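# Even out a towel draped over a stand's bar

## Task

Adjust the towel draped across the bar of the towel stand so that both of its hanging ends sit at the same height, each reaching equally far down.

## Robot and tools

Robot: two arms, left_arm and right_arm, in a physics simulation. left_arm carries a five-finger left hand and right_arm a right hand. The scene frame has its origin at table-top height midway between the nominal bases, +z up, +x out over the table, and left_arm on the +y side (this is not the same as image left/right). Calibrated bases: left_arm at (+0.040, +0.420, 0) m, right_arm at (+0.020, -0.377, 0) m.

Hand point: a point 0.05 m in front of the palm and 0.15 m from the wrist flange along the fingers. Its +z runs along straight fingers, +y out of the palm, +x across the palm away from the thumb on the right hand (toward the thumb on the left hand). Straight fingers extend 0.06-0.07 m past the point. A wrist bracket on the little-finger side can collide with things, and with fingers level the wrist may sit lower than the hand point.

The 28-number row (used by execute_actions and move), all plain numbers in [-1, 1], always covering both arms: left_arm dx, dy, dz, rx, ry, rz; left hand thumb_turn, thumb_bend, index, middle, ring, little, force_limit, speed; then right_arm dx, dy, dz, rx, ry, rz; right hand the same eight. The six pose numbers are an offset, not a pose: they count from that arm's Hand target as it was when the action or move began, along the Hand target's own axes. Scale: 1.0 equals 0.6 m for dx, dy, dz and 180 degrees for rx, ry, rz, which form a single rotation vector. Every row in an action measures from the same starting Hand target, and sending the same offset again moves the arm further. Six zeros re-command the current Hand target. Orientation commands are clipped to 32 degrees from the measured orientation per control step.

Hand numbers are absolute targets: -1 open/straight, +1 closed. thumb_turn +1 puts the thumb opposite the fingers. force_limit maps -1..+1 to about 0..10 N (15 N for the two thumb motors); speed rises from near zero at -1 to full at +0.48 and above. For a soft grip use speed -0.94 or lower. There is no 'leave unchanged' value: to keep a hand as is, resend the last eight numbers actually executed for it (before any, use its hand_measured six plus hand_force_limit and hand_speed). The thumb-and-fingers grip suits objects about 0.035-0.065 m thick; a handle down to about 0.025 m.

execute_actions(actions, cameras): actions is a list of actions; each action is up to 15 rows, one per 1/30 s step, and a short action repeats its last row to fill 15 steps. Images come back only for an empty list or when cameras names them (["all"] for every camera).

move(target, speed, blend, stop_force, zero, blocking, cameras): target is one 28-number row or a list of up to 15 rows, each counted from the same starting Hand targets. speed in m/s, 0.002 to 3.6, default 0.25 (rotation up to twice that in rad/s). blend in metres rounds corners in a list. stop_force, 3 to 120 N, ends an arm's path when its wrist sensor feels that much push against the motion; leave it out when moving away from something you press on, and don't rely on it while turning the hand. zero (default true) rezeros before the move. blocking=false returns after about 0.5 s while the move continues (not allowed with stop_force). Paths last 0.5 to 10 s and do not avoid obstacles; steer around an arm's own base. The result adds a move: line with outcomes such as done, off_target, moving, held or fault, plus limits (paced = clipped, held = steps withheld).

wait(seconds 0-10), stop() to brake a running move, zoom_image(camera, region [x0, y0, x1, y1] in pixels, at most 504 each way), show_instructions() for the reference pages, zero_wrist_force(arm) to tare a wrist sensor, finished_scene() to end permanently.

Results: end_effector_position (m), end_effector_quat_wxyz and velocities are in the scene frame. Hand target is the last commanded pose; the real hand may rest short of it, and the next command, even zeros, asks for it again. Wrist force/torque are in end-effector axes. hand_measured, hand_stopped_by (moving, target, force, stalled, fault) and hand_load_n follow the motor order above; a lost grip shows as hand_load_n near 0. MOTOR HOT warns of heating; at 85 °C the arm brakes for 30-60 s.

Cameras: cam_head_left, cam_head_right (896x504), cam_high (896x504), cam_left_wrist, cam_right_wrist (616x616 fisheye).

Avoid: contact torque at joint limits (wrist joints 25.4 N m, others 136 N m) or about 150 N of outside force, either of which stops the arm for 10 s; pressing firmly past a contact, since the arms are stiff; arms or hands colliding or gripping each other; hard hits on the stand or table; dropping things or letting anything fall off the table; yanking the towel off the bar. Finish only once the towel stays even without being held.

Each tool is called after "Emit:" by a JSON object that holds its "fn" and its "kwargs", one argument or row to a line.

Reference images:

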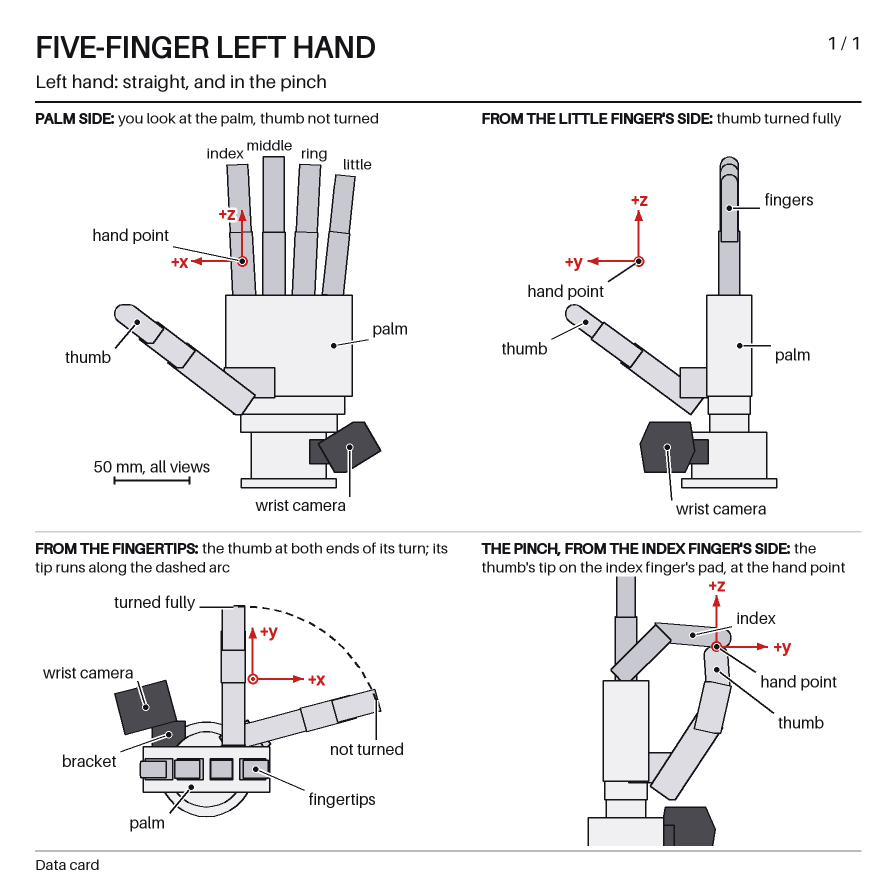

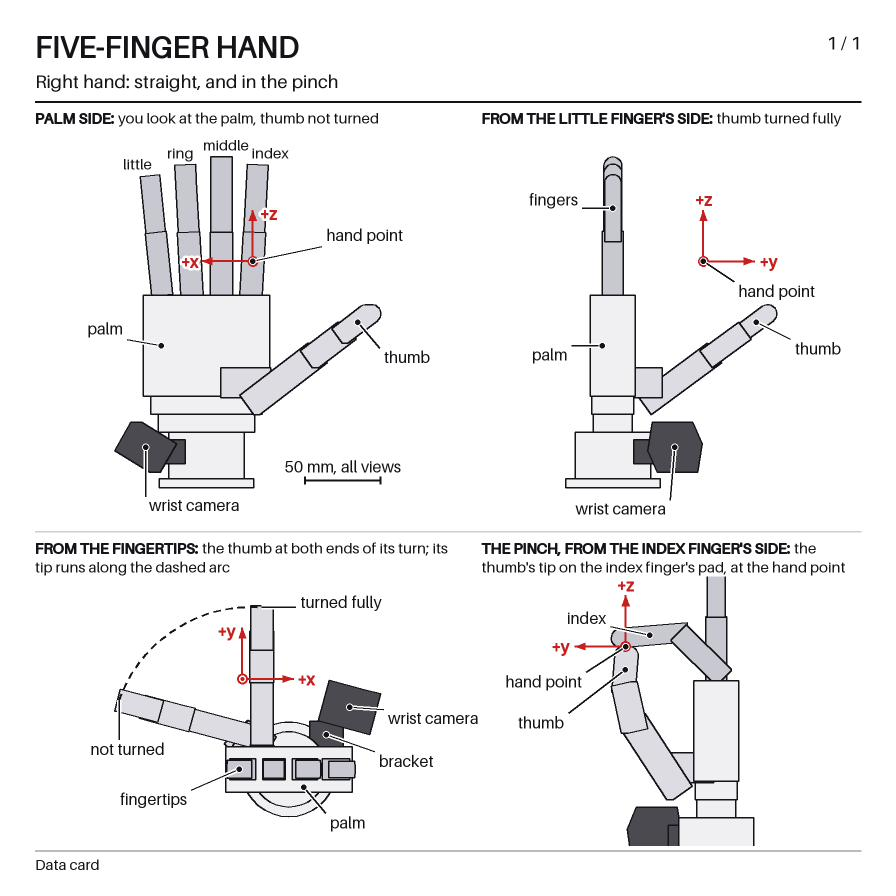

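## Session

Emit:
{"fn": "execute_actions", "kwargs": {
  "actions": []
}}

Scene clock: 0.00 s.
left_arm: end_effector_position=(+0.6356, +0.7970, +0.2012) hand_measured=(-1.000, -1.000, -1.000, -1.000, -1.000, -1.000) hand_load_n=(+0.0, +0.0, +0.0, +0.0, +0.0, +0.0) hand_stopped_by=(target, target, target, target, target, target) hand_force_limit=0.00 hand_speed=-0.80 end_effector_quat_wxyz=(+0.456, +0.770, +0.299, +0.330) | right_arm: end_effector_position=(+0.2970, -0.9390, +0.2832) hand_measured=(-1.000, -1.000, -1.000, -1.000, -1.000, -1.000) hand_load_n=(+0.0, +0.0, +0.0, +0.0, +0.0, +0.0) hand_stopped_by=(target, target, target, target, target, target) hand_force_limit=0.00 hand_speed=-0.80 end_effector_quat_wxyz=(+0.148, +0.735, +0.618, +0.235)
Joint positions: left_arm=[4.265 -2.589 -1.059 1.709 -0.403 2.224] | right_arm=[-1.659 -0.967 1.11 1.555 1.02 -1.499]
Joint velocities: within noise
Joint torques (N m): no reading
Wrist force (N): no reading
Wrist torque (N m): no reading
Wrist force, peak (N): no reading
Hand target: left_arm +0.6356, +0.7970, +0.2012; +0.456, +0.770, +0.299, +0.330 | right_arm +0.2970, -0.9390, +0.2832; +0.148, +0.735, +0.618, +0.235

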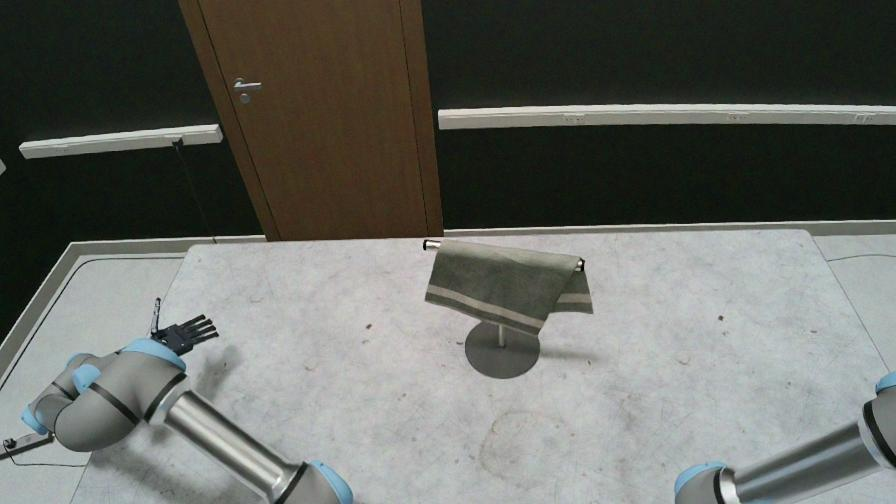

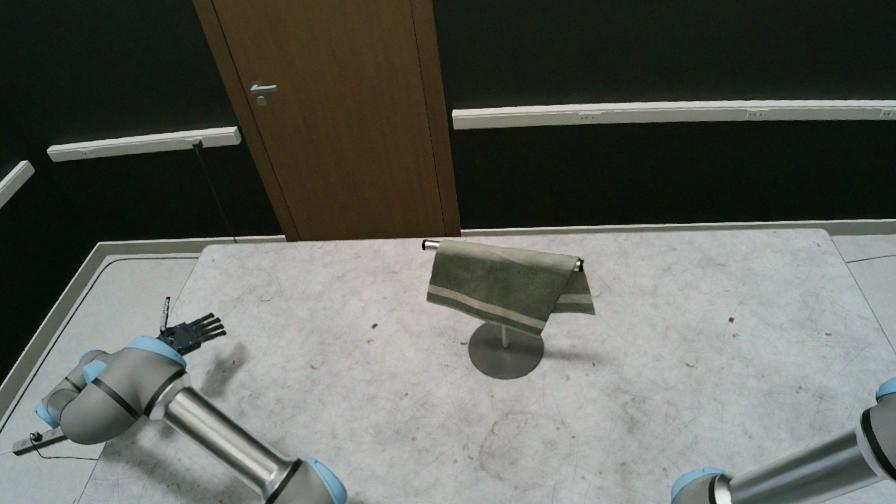

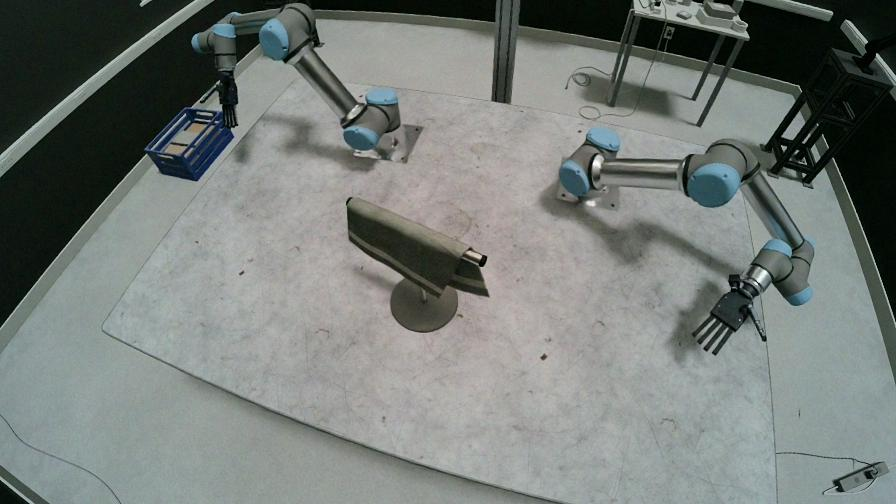

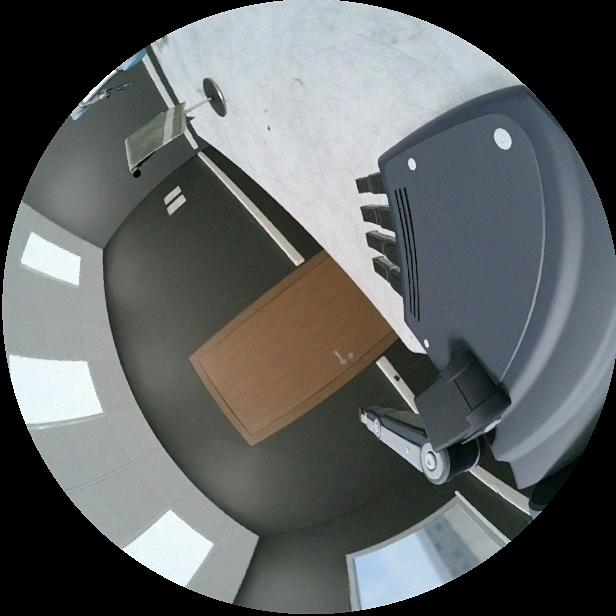

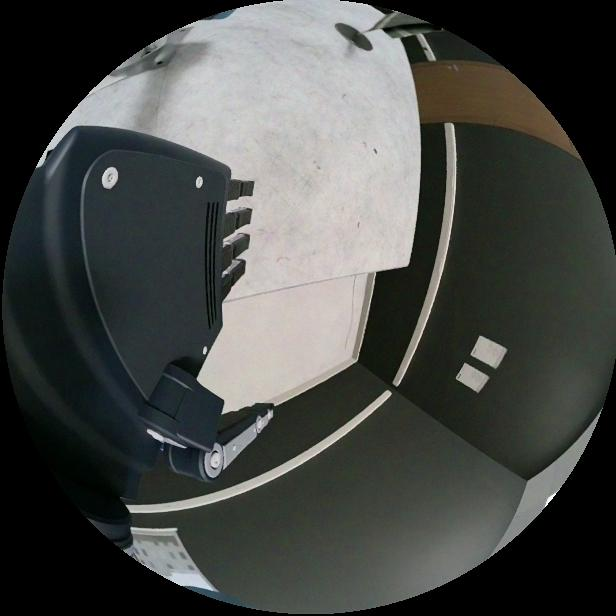

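Emit:
{"fn": "zoom_image", "kwargs": {
  "camera": "cam_head_left",
  "region": [390, 210, 640, 390]
}}

Emit:
{"fn": "zoom_image", "kwargs": {
  "camera": "cam_high",
  "region": [320, 170, 520, 350]
}}

Emit:
{"fn": "zoom_image", "kwargs": {
  "camera": "cam_left_wrist",
  "region": [90, 50, 250, 210]
}}

Emit:
{"fn": "zoom_image", "kwargs": {
  "camera": "cam_head_right",
  "region": [390, 210, 640, 390]
}}

Scaled by 2.016 from the camera's 896x504 image, which has a finer 1280x720 frame.

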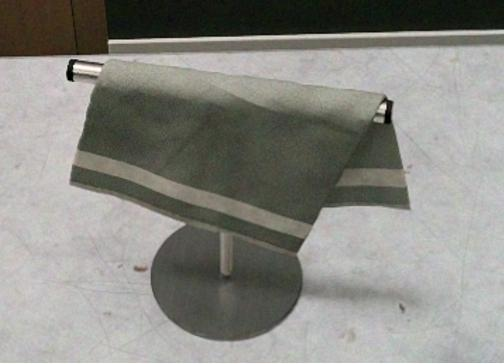

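Scaled by 2.520 from the camera's 896x504 image, which has a finer 1280x720 frame.

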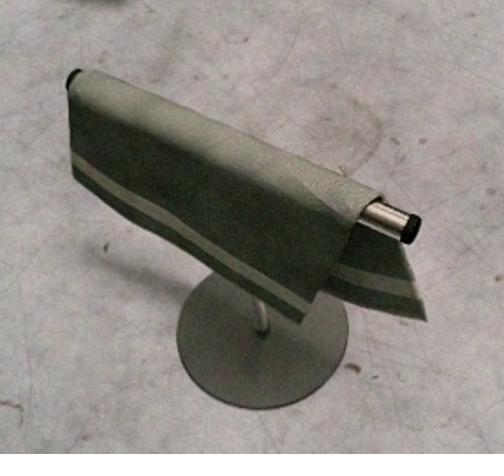

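Scaled by 3.150 from the camera's 616x616 image, which has a finer 880x880 frame.

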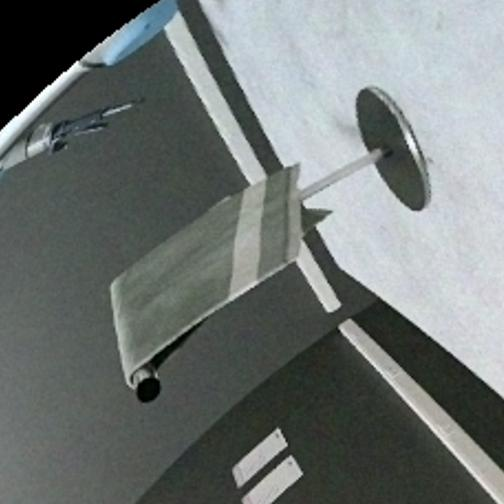

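Scaled by 2.016 from the camera's 896x504 image, which has a finer 1280x720 frame.

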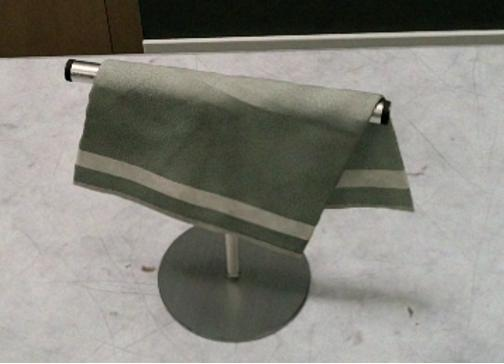

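Emit:
{"fn": "move", "kwargs": {
  "target": [-0.549, 0.356, 0.524, 0.0114, 0.1679, 0.3896, 1, -0.6, -0.1, -0.1, -1, -1, -0.2, 0.2, 0.99, 0.162, 0.455, -0.2127, -0.3069, -0.4770, 1, -0.6, -0.1, -0.1, -1, -1, -0.2, 0.2],
  "speed": 0.25,
  "cameras": ["all"]
}}

Scene clock: 148.53 s.
left_arm: end_effector_position=(+0.7171, +0.3007, +0.2009) hand_measured=(+1.000, -0.600, -0.100, -0.100, -1.000, -1.000) hand_load_n=(-0.5, +0.0, +0.0, +0.0, +0.0, +0.0) hand_stopped_by=(target, target, target, target, target, target) hand_force_limit=-0.20 hand_speed=0.20 end_effector_quat_wxyz=(+0.085, +0.702, -0.085, +0.702) | right_arm: end_effector_position=(+0.5975, -0.3565, +0.1989) hand_measured=(+1.000, -0.600, -0.100, -0.100, -1.000, -1.000) hand_load_n=(+0.0, +0.0, +0.0, +0.0, +0.0, +0.0) hand_stopped_by=(target, target, target, target, target, target) hand_force_limit=-0.20 hand_speed=0.20 end_effector_quat_wxyz=(+0.702, +0.085, +0.702, -0.085)
Joint positions: left_arm=[3.413 -1.957 -2.003 3.96 -1.032 1.571] | right_arm=[-0.381 -1.43 2.365 -0.936 1.454 -1.57]
Joint torques (N m): left_arm=[-0.35 45 21.67 0.85 -1.04 0.86] | right_arm=[7.66 -11.79 0.47 -2.65 -0.07 -0.81]
Wrist force (N): left_arm=[0.3 0.1 -0.1] | right_arm=[0.3 1.1 -0.7]
Wrist torque (N m): left_arm=[0.08 0.03 0.20] | right_arm=[0.12 0.04 -0.05]
Wrist force, peak (N): left_arm=[0.6 -0.5 -1.0] | right_arm=[0.3 2.1 -0.3]
Hand target: left_arm +0.7171, +0.3007, +0.2010; +0.085, +0.702, -0.085, +0.702 | right_arm +0.5975, -0.3564, +0.1988; +0.702, +0.085, +0.702, -0.085
Off the commanded pose: left_arm 0.000 m, 0 deg | right_arm 0.000 m, 0 deg.
move: done
camera_calibration:
cam_left_wrist: T_world_to_cam=[[0.231707, 0.920831, 0.313659, -0.5051], [-0.531502, -0.150215, 0.833631, 0.262251], [0.81475, -0.359869, 0.454617, -0.45645], [0, 0, 0, 1]] pos_world=[0.628315, 0.340244, 0.147318]
cam_right_wrist: T_world_to_cam=[[0.173365, 0.956284, -0.235513, 0.278885], [-0.464287, 0.290251, 0.836775, 0.204666], [0.868552, -0.0357224, 0.494309, -0.512783], [0, 0, 0, 1]] pos_world=[0.492053, -0.344416, 0.147895]

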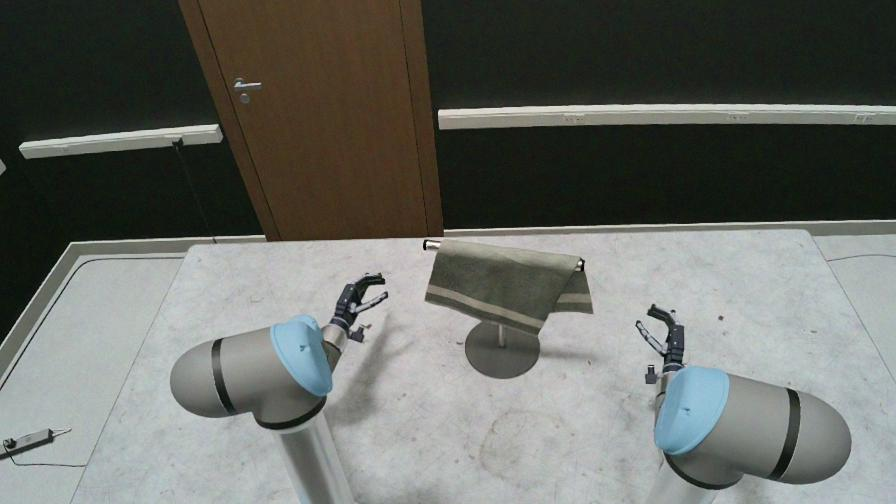

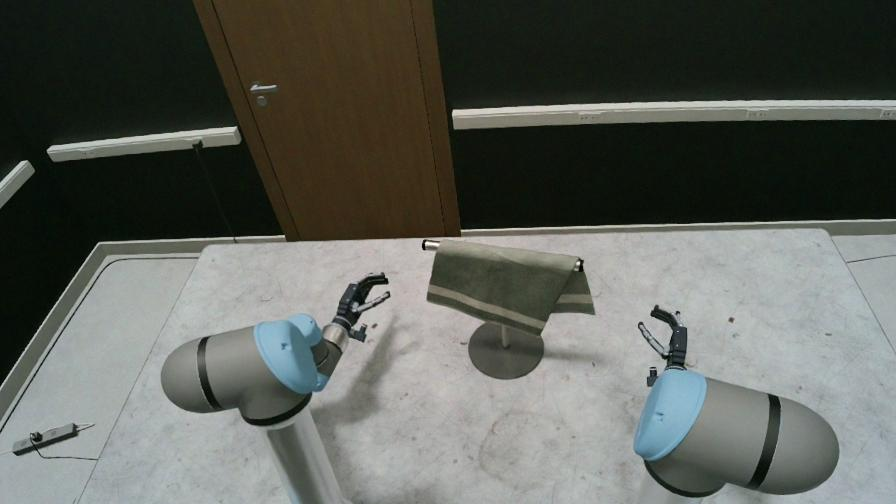

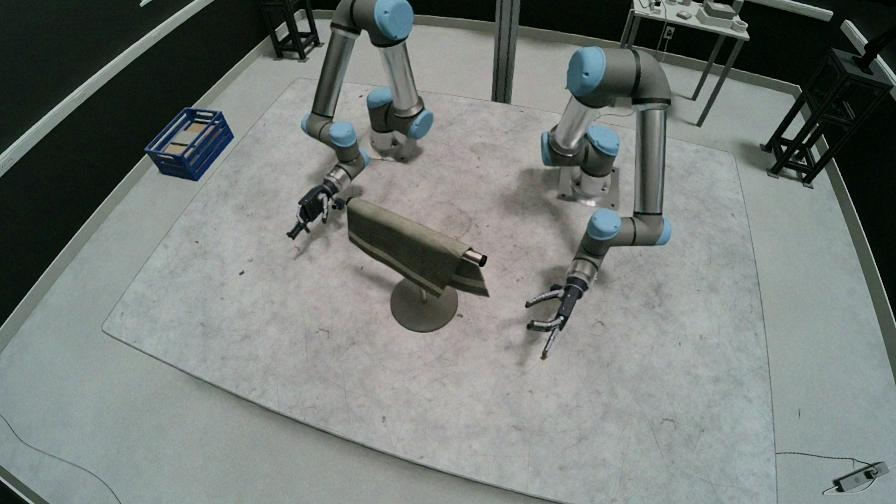

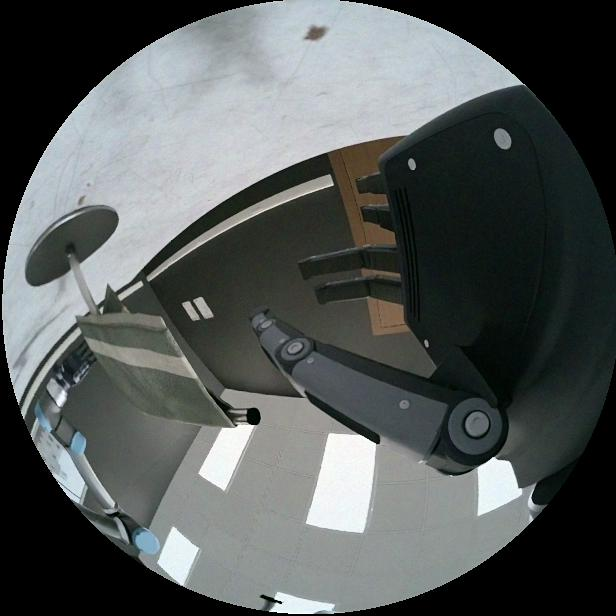

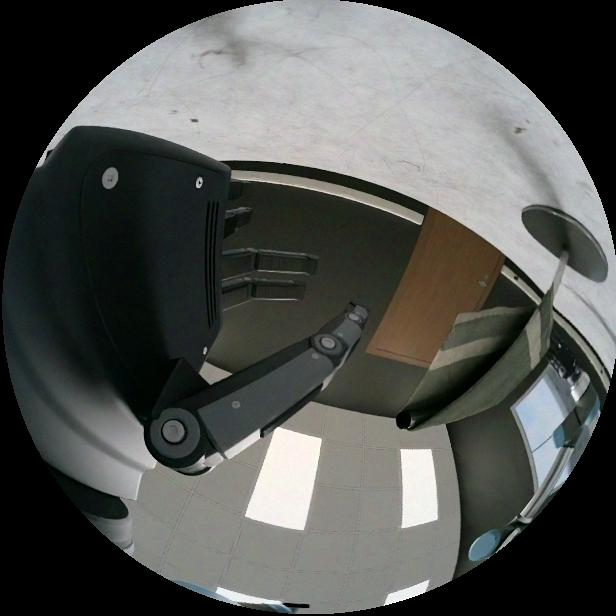

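Emit:
{"fn": "zoom_image", "kwargs": {
  "camera": "cam_left_wrist",
  "region": [20, 190, 280, 450]
}}

Emit:
{"fn": "zoom_image", "kwargs": {
  "camera": "cam_right_wrist",
  "region": [340, 190, 600, 450]
}}

Scaled by 1.938 from the camera's 616x616 image, which has a finer 880x880 frame.

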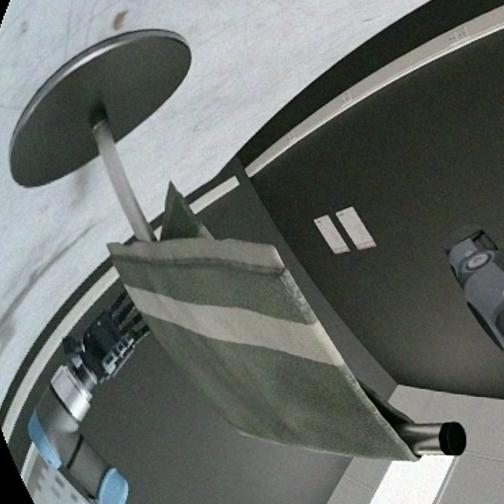

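Scaled by 1.938 from the camera's 616x616 image, which has a finer 880x880 frame.

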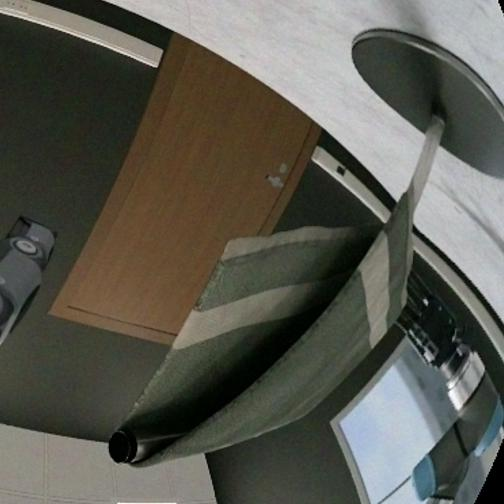

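Emit:
{"fn": "zoom_image", "kwargs": {
  "camera": "cam_left_wrist",
  "region": [60, 270, 200, 410]
}}

Emit:
{"fn": "zoom_image", "kwargs": {
  "camera": "cam_head_left",
  "region": [410, 230, 510, 330]
}}

Emit:
{"fn": "zoom_image", "kwargs": {
  "camera": "cam_high",
  "region": [420, 230, 500, 310]
}}

Scaled by 3.600 from the camera's 616x616 image, which has a finer 880x880 frame.

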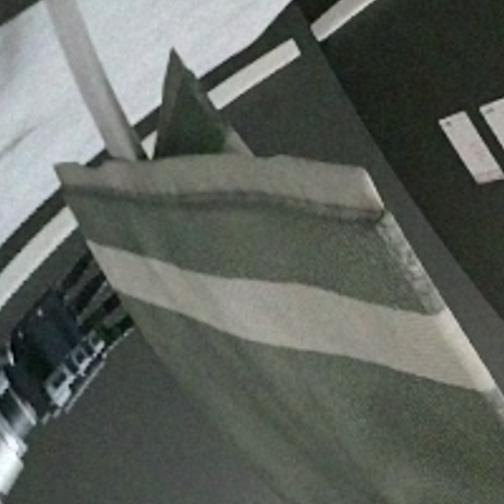

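Scaled by 5.040 from the camera's 896x504 image, which has a finer 1280x720 frame.

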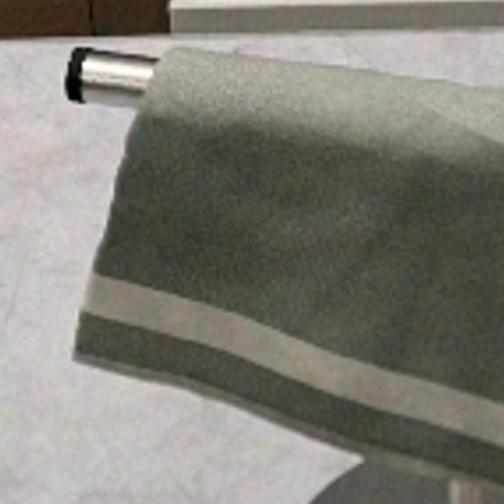

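Scaled by 6.300 from the camera's 896x504 image, which has a finer 1280x720 frame.

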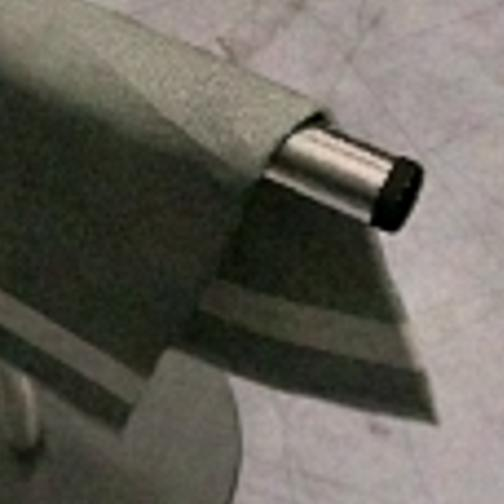

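Emit:
{"fn": "move", "kwargs": {
  "target": [-0.018, 0.165, 0.002, 0, 0, 0, 1, -0.6, -0.1, -0.1, -1, -1, -0.2, 0.2, -0.01, 0.19, -0.002, 0, 0, 0, 1, -0.6, -0.1, -0.1, -1, -1, -0.2, 0.2],
  "speed": 0.15,
  "cameras": ["all"]
}}

Emit:
{"fn": "zoom_image", "kwargs": {
  "camera": "cam_left_wrist",
  "region": [40, 150, 340, 450]
}}

Emit:
{"fn": "zoom_image", "kwargs": {
  "camera": "cam_right_wrist",
  "region": [280, 150, 580, 450]
}}

Emit:
{"fn": "zoom_image", "kwargs": {
  "camera": "cam_head_left",
  "region": [340, 210, 690, 390]
}}

Emit:
{"fn": "zoom_image", "kwargs": {
  "camera": "cam_high",
  "region": [280, 150, 580, 350]
}}

Scene clock: 207.50 s.
left_arm: end_effector_position=(+0.6946, +0.2042, +0.1900) hand_measured=(+1.000, -0.600, -0.100, -0.100, -1.000, -1.000) hand_load_n=(-0.5, +0.0, +0.0, +0.0, +0.0, +0.0) hand_stopped_by=(target, target, target, target, target, target) hand_force_limit=-0.20 hand_speed=0.20 end_effector_quat_wxyz=(+0.085, +0.702, -0.085, +0.702) | right_arm: end_effector_position=(+0.6236, -0.2454, +0.2049) hand_measured=(+1.000, -0.600, -0.100, -0.100, -1.000, -1.000) hand_load_n=(-0.5, +0.0, +0.0, +0.0, +0.0, +0.0) hand_stopped_by=(target, target, target, target, target, target) hand_force_limit=-0.20 hand_speed=0.20 end_effector_quat_wxyz=(+0.702, +0.085, +0.702, -0.085)
Joint positions: left_arm=[3.199 -1.957 -2.044 4.001 -1.246 1.571] | right_arm=[-0.023 -1.34 2.222 -0.882 1.812 -1.571]
Joint torques (N m): left_arm=[-3.82 40.17 29.12 -0.17 -0.99 -1.34] | right_arm=[7.87 -27.44 -3.67 -3.13 1.62 1.61]
Wrist force (N): left_arm=[0.5 0.1 0.1] | right_arm=[0.2 1.1 -0.7]
Wrist torque (N m): left_arm=[0.07 0.00 0.19] | right_arm=[0.09 0.09 -0.11]
Wrist force, peak (N): left_arm=[0.4 1.4 -0.3] | right_arm=[0.1 2.3 -0.6]
Hand target: left_arm +0.6947, +0.2042, +0.1902; +0.085, +0.702, -0.085, +0.702 | right_arm +0.6236, -0.2454, +0.2048; +0.702, +0.085, +0.702, -0.085
Off the commanded pose: left_arm 0.000 m, 0 deg | right_arm 0.000 m, 0 deg.
move: done
camera_calibration:
cam_left_wrist: T_world_to_cam=[[0.231771, 0.920776, 0.313772, -0.407794], [-0.531462, -0.150303, 0.833641, 0.244864], [0.814758, -0.359972, 0.454522, -0.467948], [0, 0, 0, 1]] pos_world=[0.605915, 0.243843, 0.136519]
cam_right_wrist: T_world_to_cam=[[0.173267, 0.956236, -0.235778, 0.169681], [-0.46423, 0.290432, 0.836743, 0.179647], [0.868602, -0.0355249, 0.494236, -0.534372], [0, 0, 0, 1]] pos_world=[0.518153, -0.233414, 0.153795]

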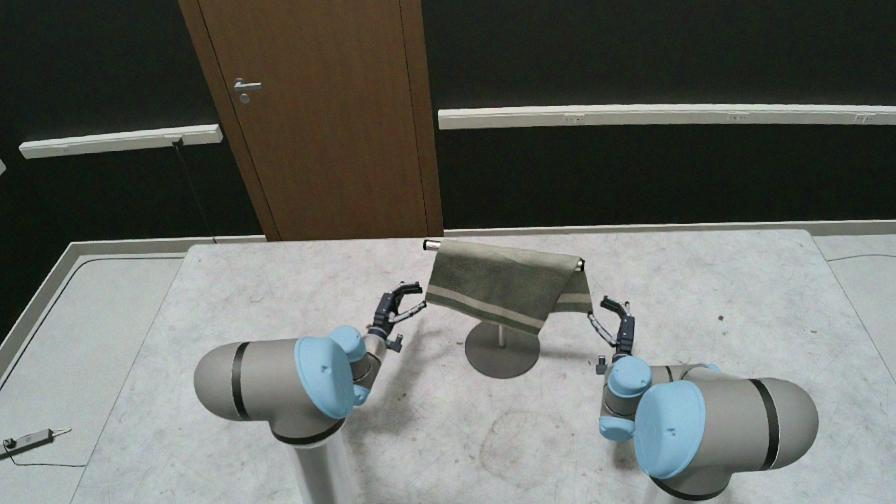

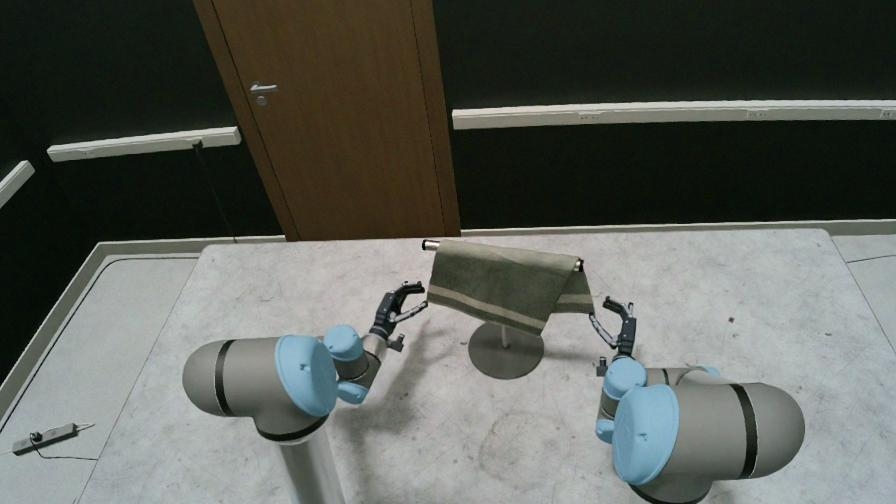

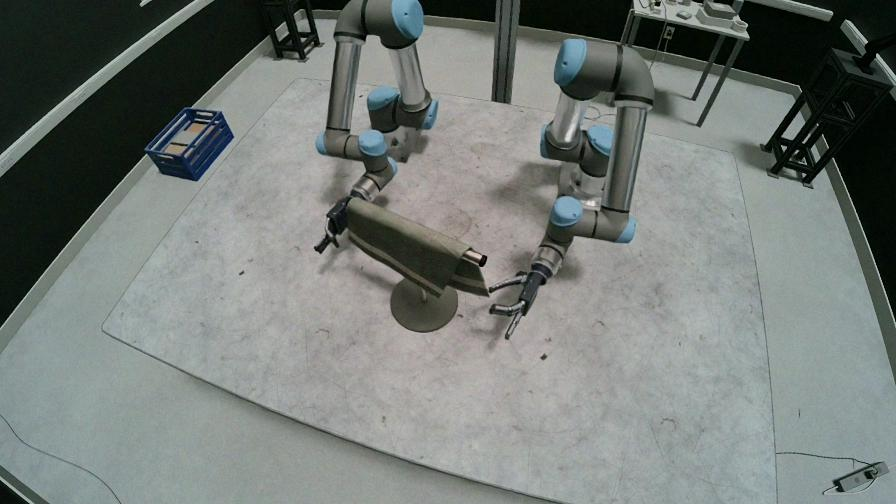

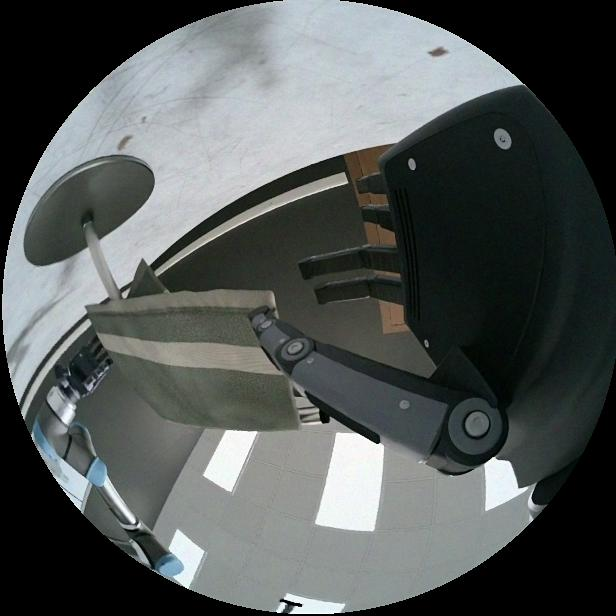

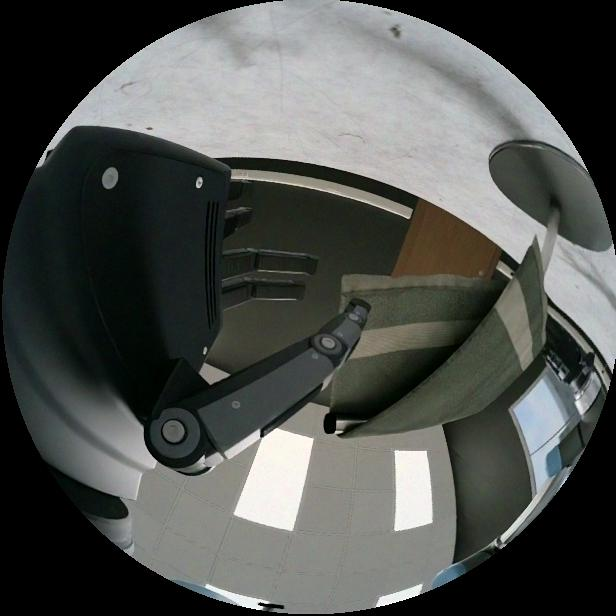

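Scaled by 1.680 from the camera's 616x616 image, which has a finer 880x880 frame.

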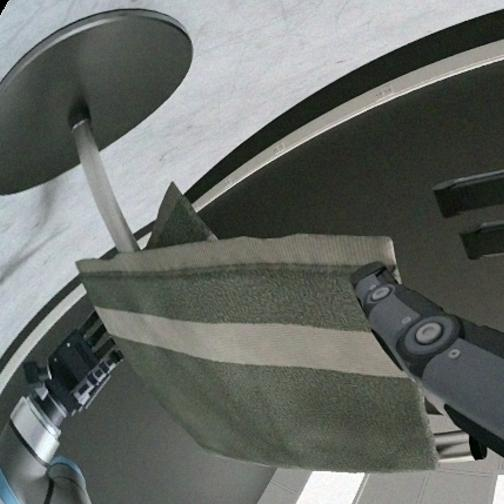

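Scaled by 1.680 from the camera's 616x616 image, which has a finer 880x880 frame.

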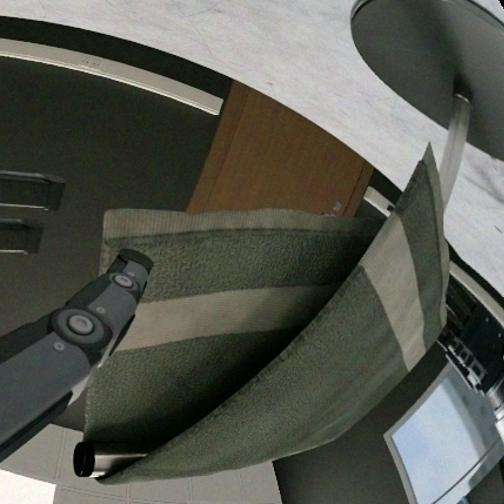

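Scaled by 1.440 from the camera's 896x504 image, which has a finer 1280x720 frame.

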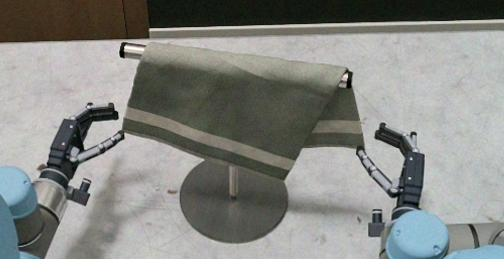

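Scaled by 1.680 from the camera's 896x504 image, which has a finer 1280x720 frame.

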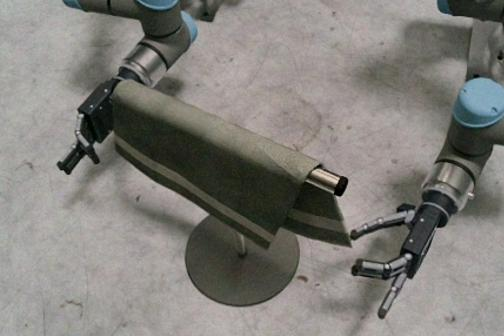

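Emit:
{"fn": "move", "kwargs": {
  "target": [0, 0.067, 0, 0, 0, 0, 1, -0.6, -0.1, -0.1, -1, -1, -0.2, 0.2, -0.012, 0.0745, 0, 0, 0, 0, 1, -0.6, -0.1, -0.1, -1, -1, -0.2, 0.2],
  "speed": 0.1,
  "cameras": ["all"]
}}

Emit:
{"fn": "zoom_image", "kwargs": {
  "camera": "cam_left_wrist",
  "region": [140, 180, 400, 440]
}}

Emit:
{"fn": "zoom_image", "kwargs": {
  "camera": "cam_right_wrist",
  "region": [200, 180, 460, 440]
}}

Emit:
{"fn": "zoom_image", "kwargs": {
  "camera": "cam_head_left",
  "region": [390, 230, 630, 360]
}}

Emit:
{"fn": "zoom_image", "kwargs": {
  "camera": "cam_high",
  "region": [310, 180, 560, 340]
}}

Scene clock: 238.00 s.
left_arm: end_effector_position=(+0.6851, +0.1651, +0.1902) hand_measured=(+1.000, -0.600, -0.100, -0.100, -1.000, -1.000) hand_load_n=(+0.0, +0.0, +0.0, +0.0, +0.0, +0.0) hand_stopped_by=(target, target, target, target, target, target) hand_force_limit=-0.20 hand_speed=0.20 end_effector_quat_wxyz=(+0.085, +0.702, -0.085, +0.702) | right_arm: end_effector_position=(+0.6343, -0.2020, +0.2121) hand_measured=(+1.000, -0.600, -0.100, -0.100, -1.000, -1.000) hand_load_n=(+0.0, +0.0, +0.0, +0.0, +0.0, +0.0) hand_stopped_by=(target, target, target, target, target, target) hand_force_limit=-0.20 hand_speed=0.20 end_effector_quat_wxyz=(+0.702, +0.085, +0.702, -0.085)
Joint positions: left_arm=[3.106 -1.96 -2.04 3.999 -1.339 1.571] | right_arm=[0.095 -1.301 2.139 -0.838 1.93 -1.571]
Joint torques (N m): left_arm=[3.06 27.44 16.79 1.09 0.01 -0.77] | right_arm=[2.35 -32.53 -3.23 -2.96 0.77 0.05]
Wrist force (N): left_arm=[0.5 0.2 -0.2] | right_arm=[-0.1 1.2 -0.7]
Wrist torque (N m): left_arm=[0.09 0.01 0.19] | right_arm=[0.18 0.11 -0.07]
Wrist force, peak (N): left_arm=[0.5 1.0 -0.1] | right_arm=[-0.5 2.5 -0.6]
Hand target: left_arm +0.6851, +0.1652, +0.1902; +0.085, +0.702, -0.085, +0.702 | right_arm +0.6343, -0.2020, +0.2121; +0.702, +0.085, +0.702, -0.085
Off the commanded pose: left_arm 0.000 m, 0 deg | right_arm 0.000 m, 0 deg.
move: done
camera_calibration:
cam_left_wrist: T_world_to_cam=[[0.231681, 0.920774, 0.313845, -0.369577], [-0.531667, -0.150325, 0.833506, 0.233999], [0.81465, -0.359968, 0.454718, -0.474291], [0, 0, 0, 1]] pos_world=[0.596415, 0.204743, 0.136619]
cam_right_wrist: T_world_to_cam=[[0.173267, 0.956236, -0.235778, 0.128042], [-0.46423, 0.290432, 0.836743, 0.165938], [0.868602, -0.0355249, 0.494236, -0.545596], [0, 0, 0, 1]] pos_world=[0.528753, -0.190014, 0.160995]

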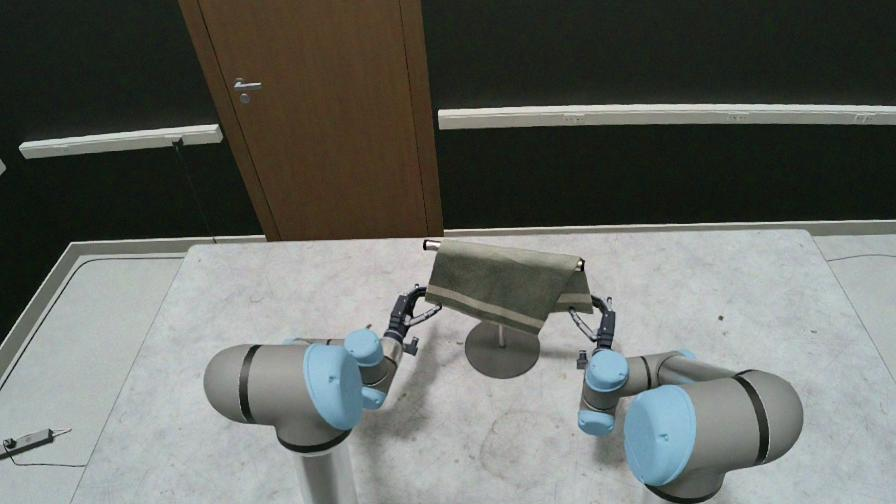

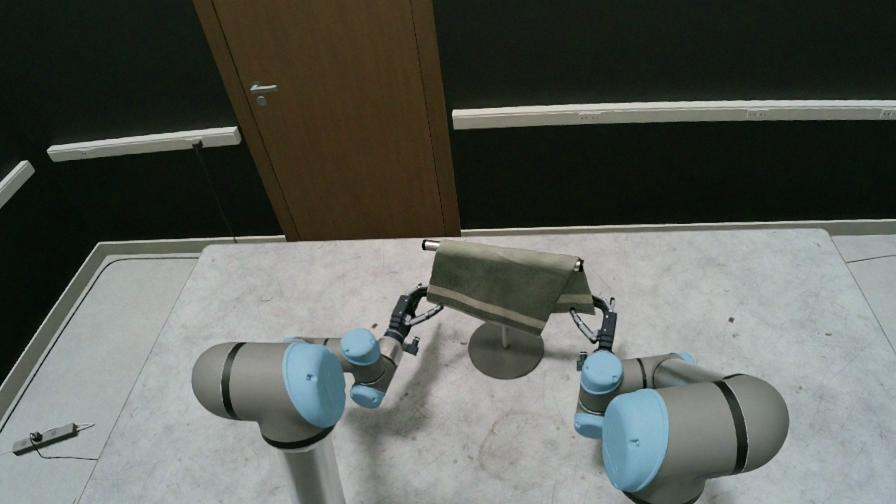

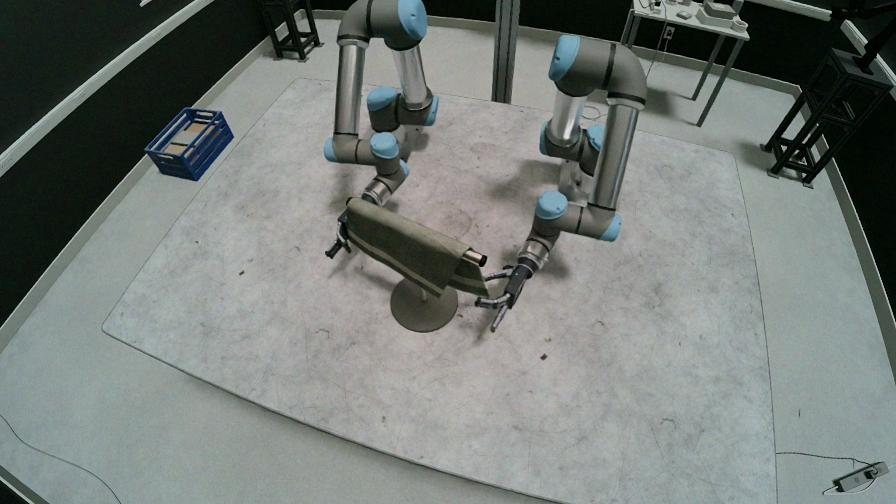

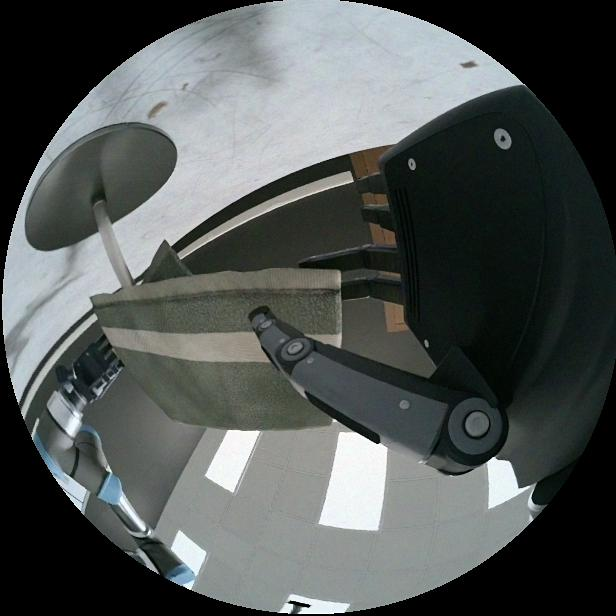

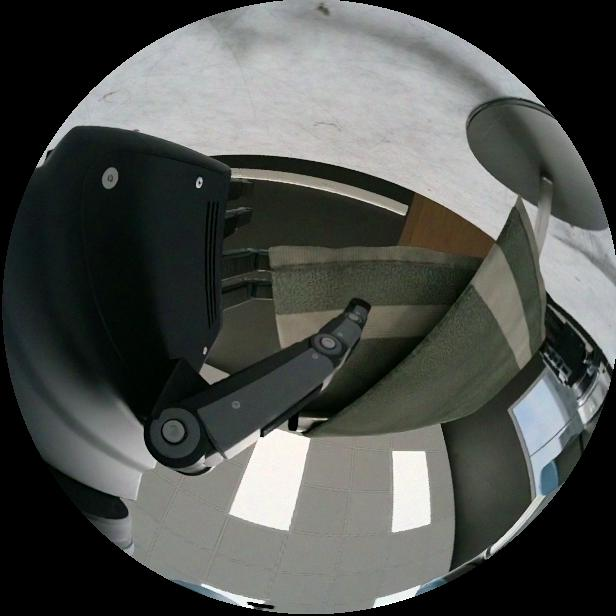

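Scaled by 1.938 from the camera's 616x616 image, which has a finer 880x880 frame.

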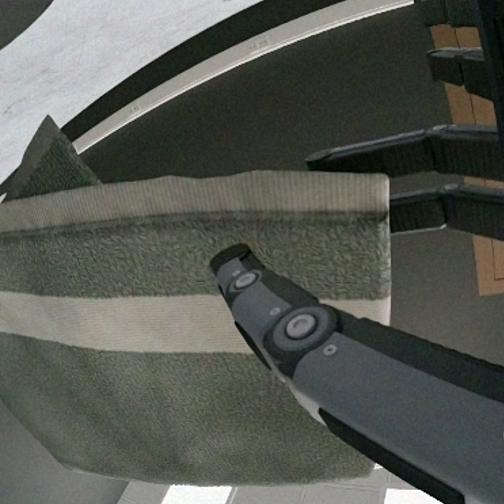

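Scaled by 1.938 from the camera's 616x616 image, which has a finer 880x880 frame.

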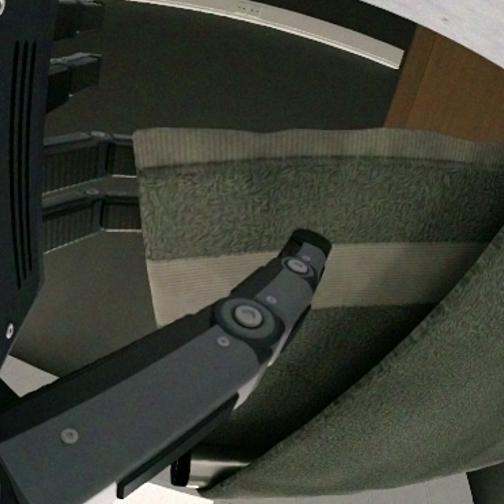

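Scaled by 2.100 from the camera's 896x504 image, which has a finer 1280x720 frame.

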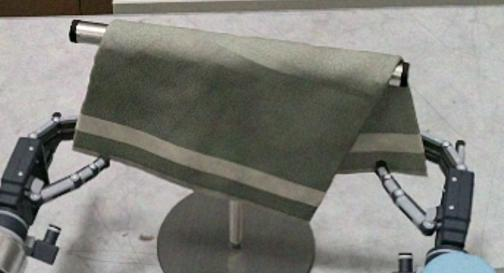

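Scaled by 2.016 from the camera's 896x504 image, which has a finer 1280x720 frame.

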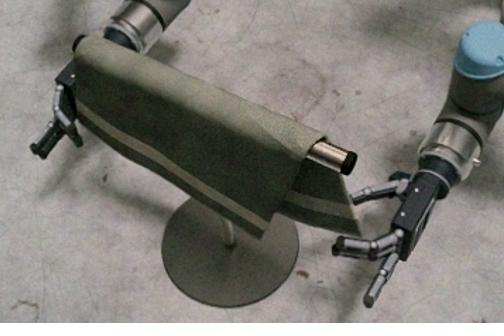

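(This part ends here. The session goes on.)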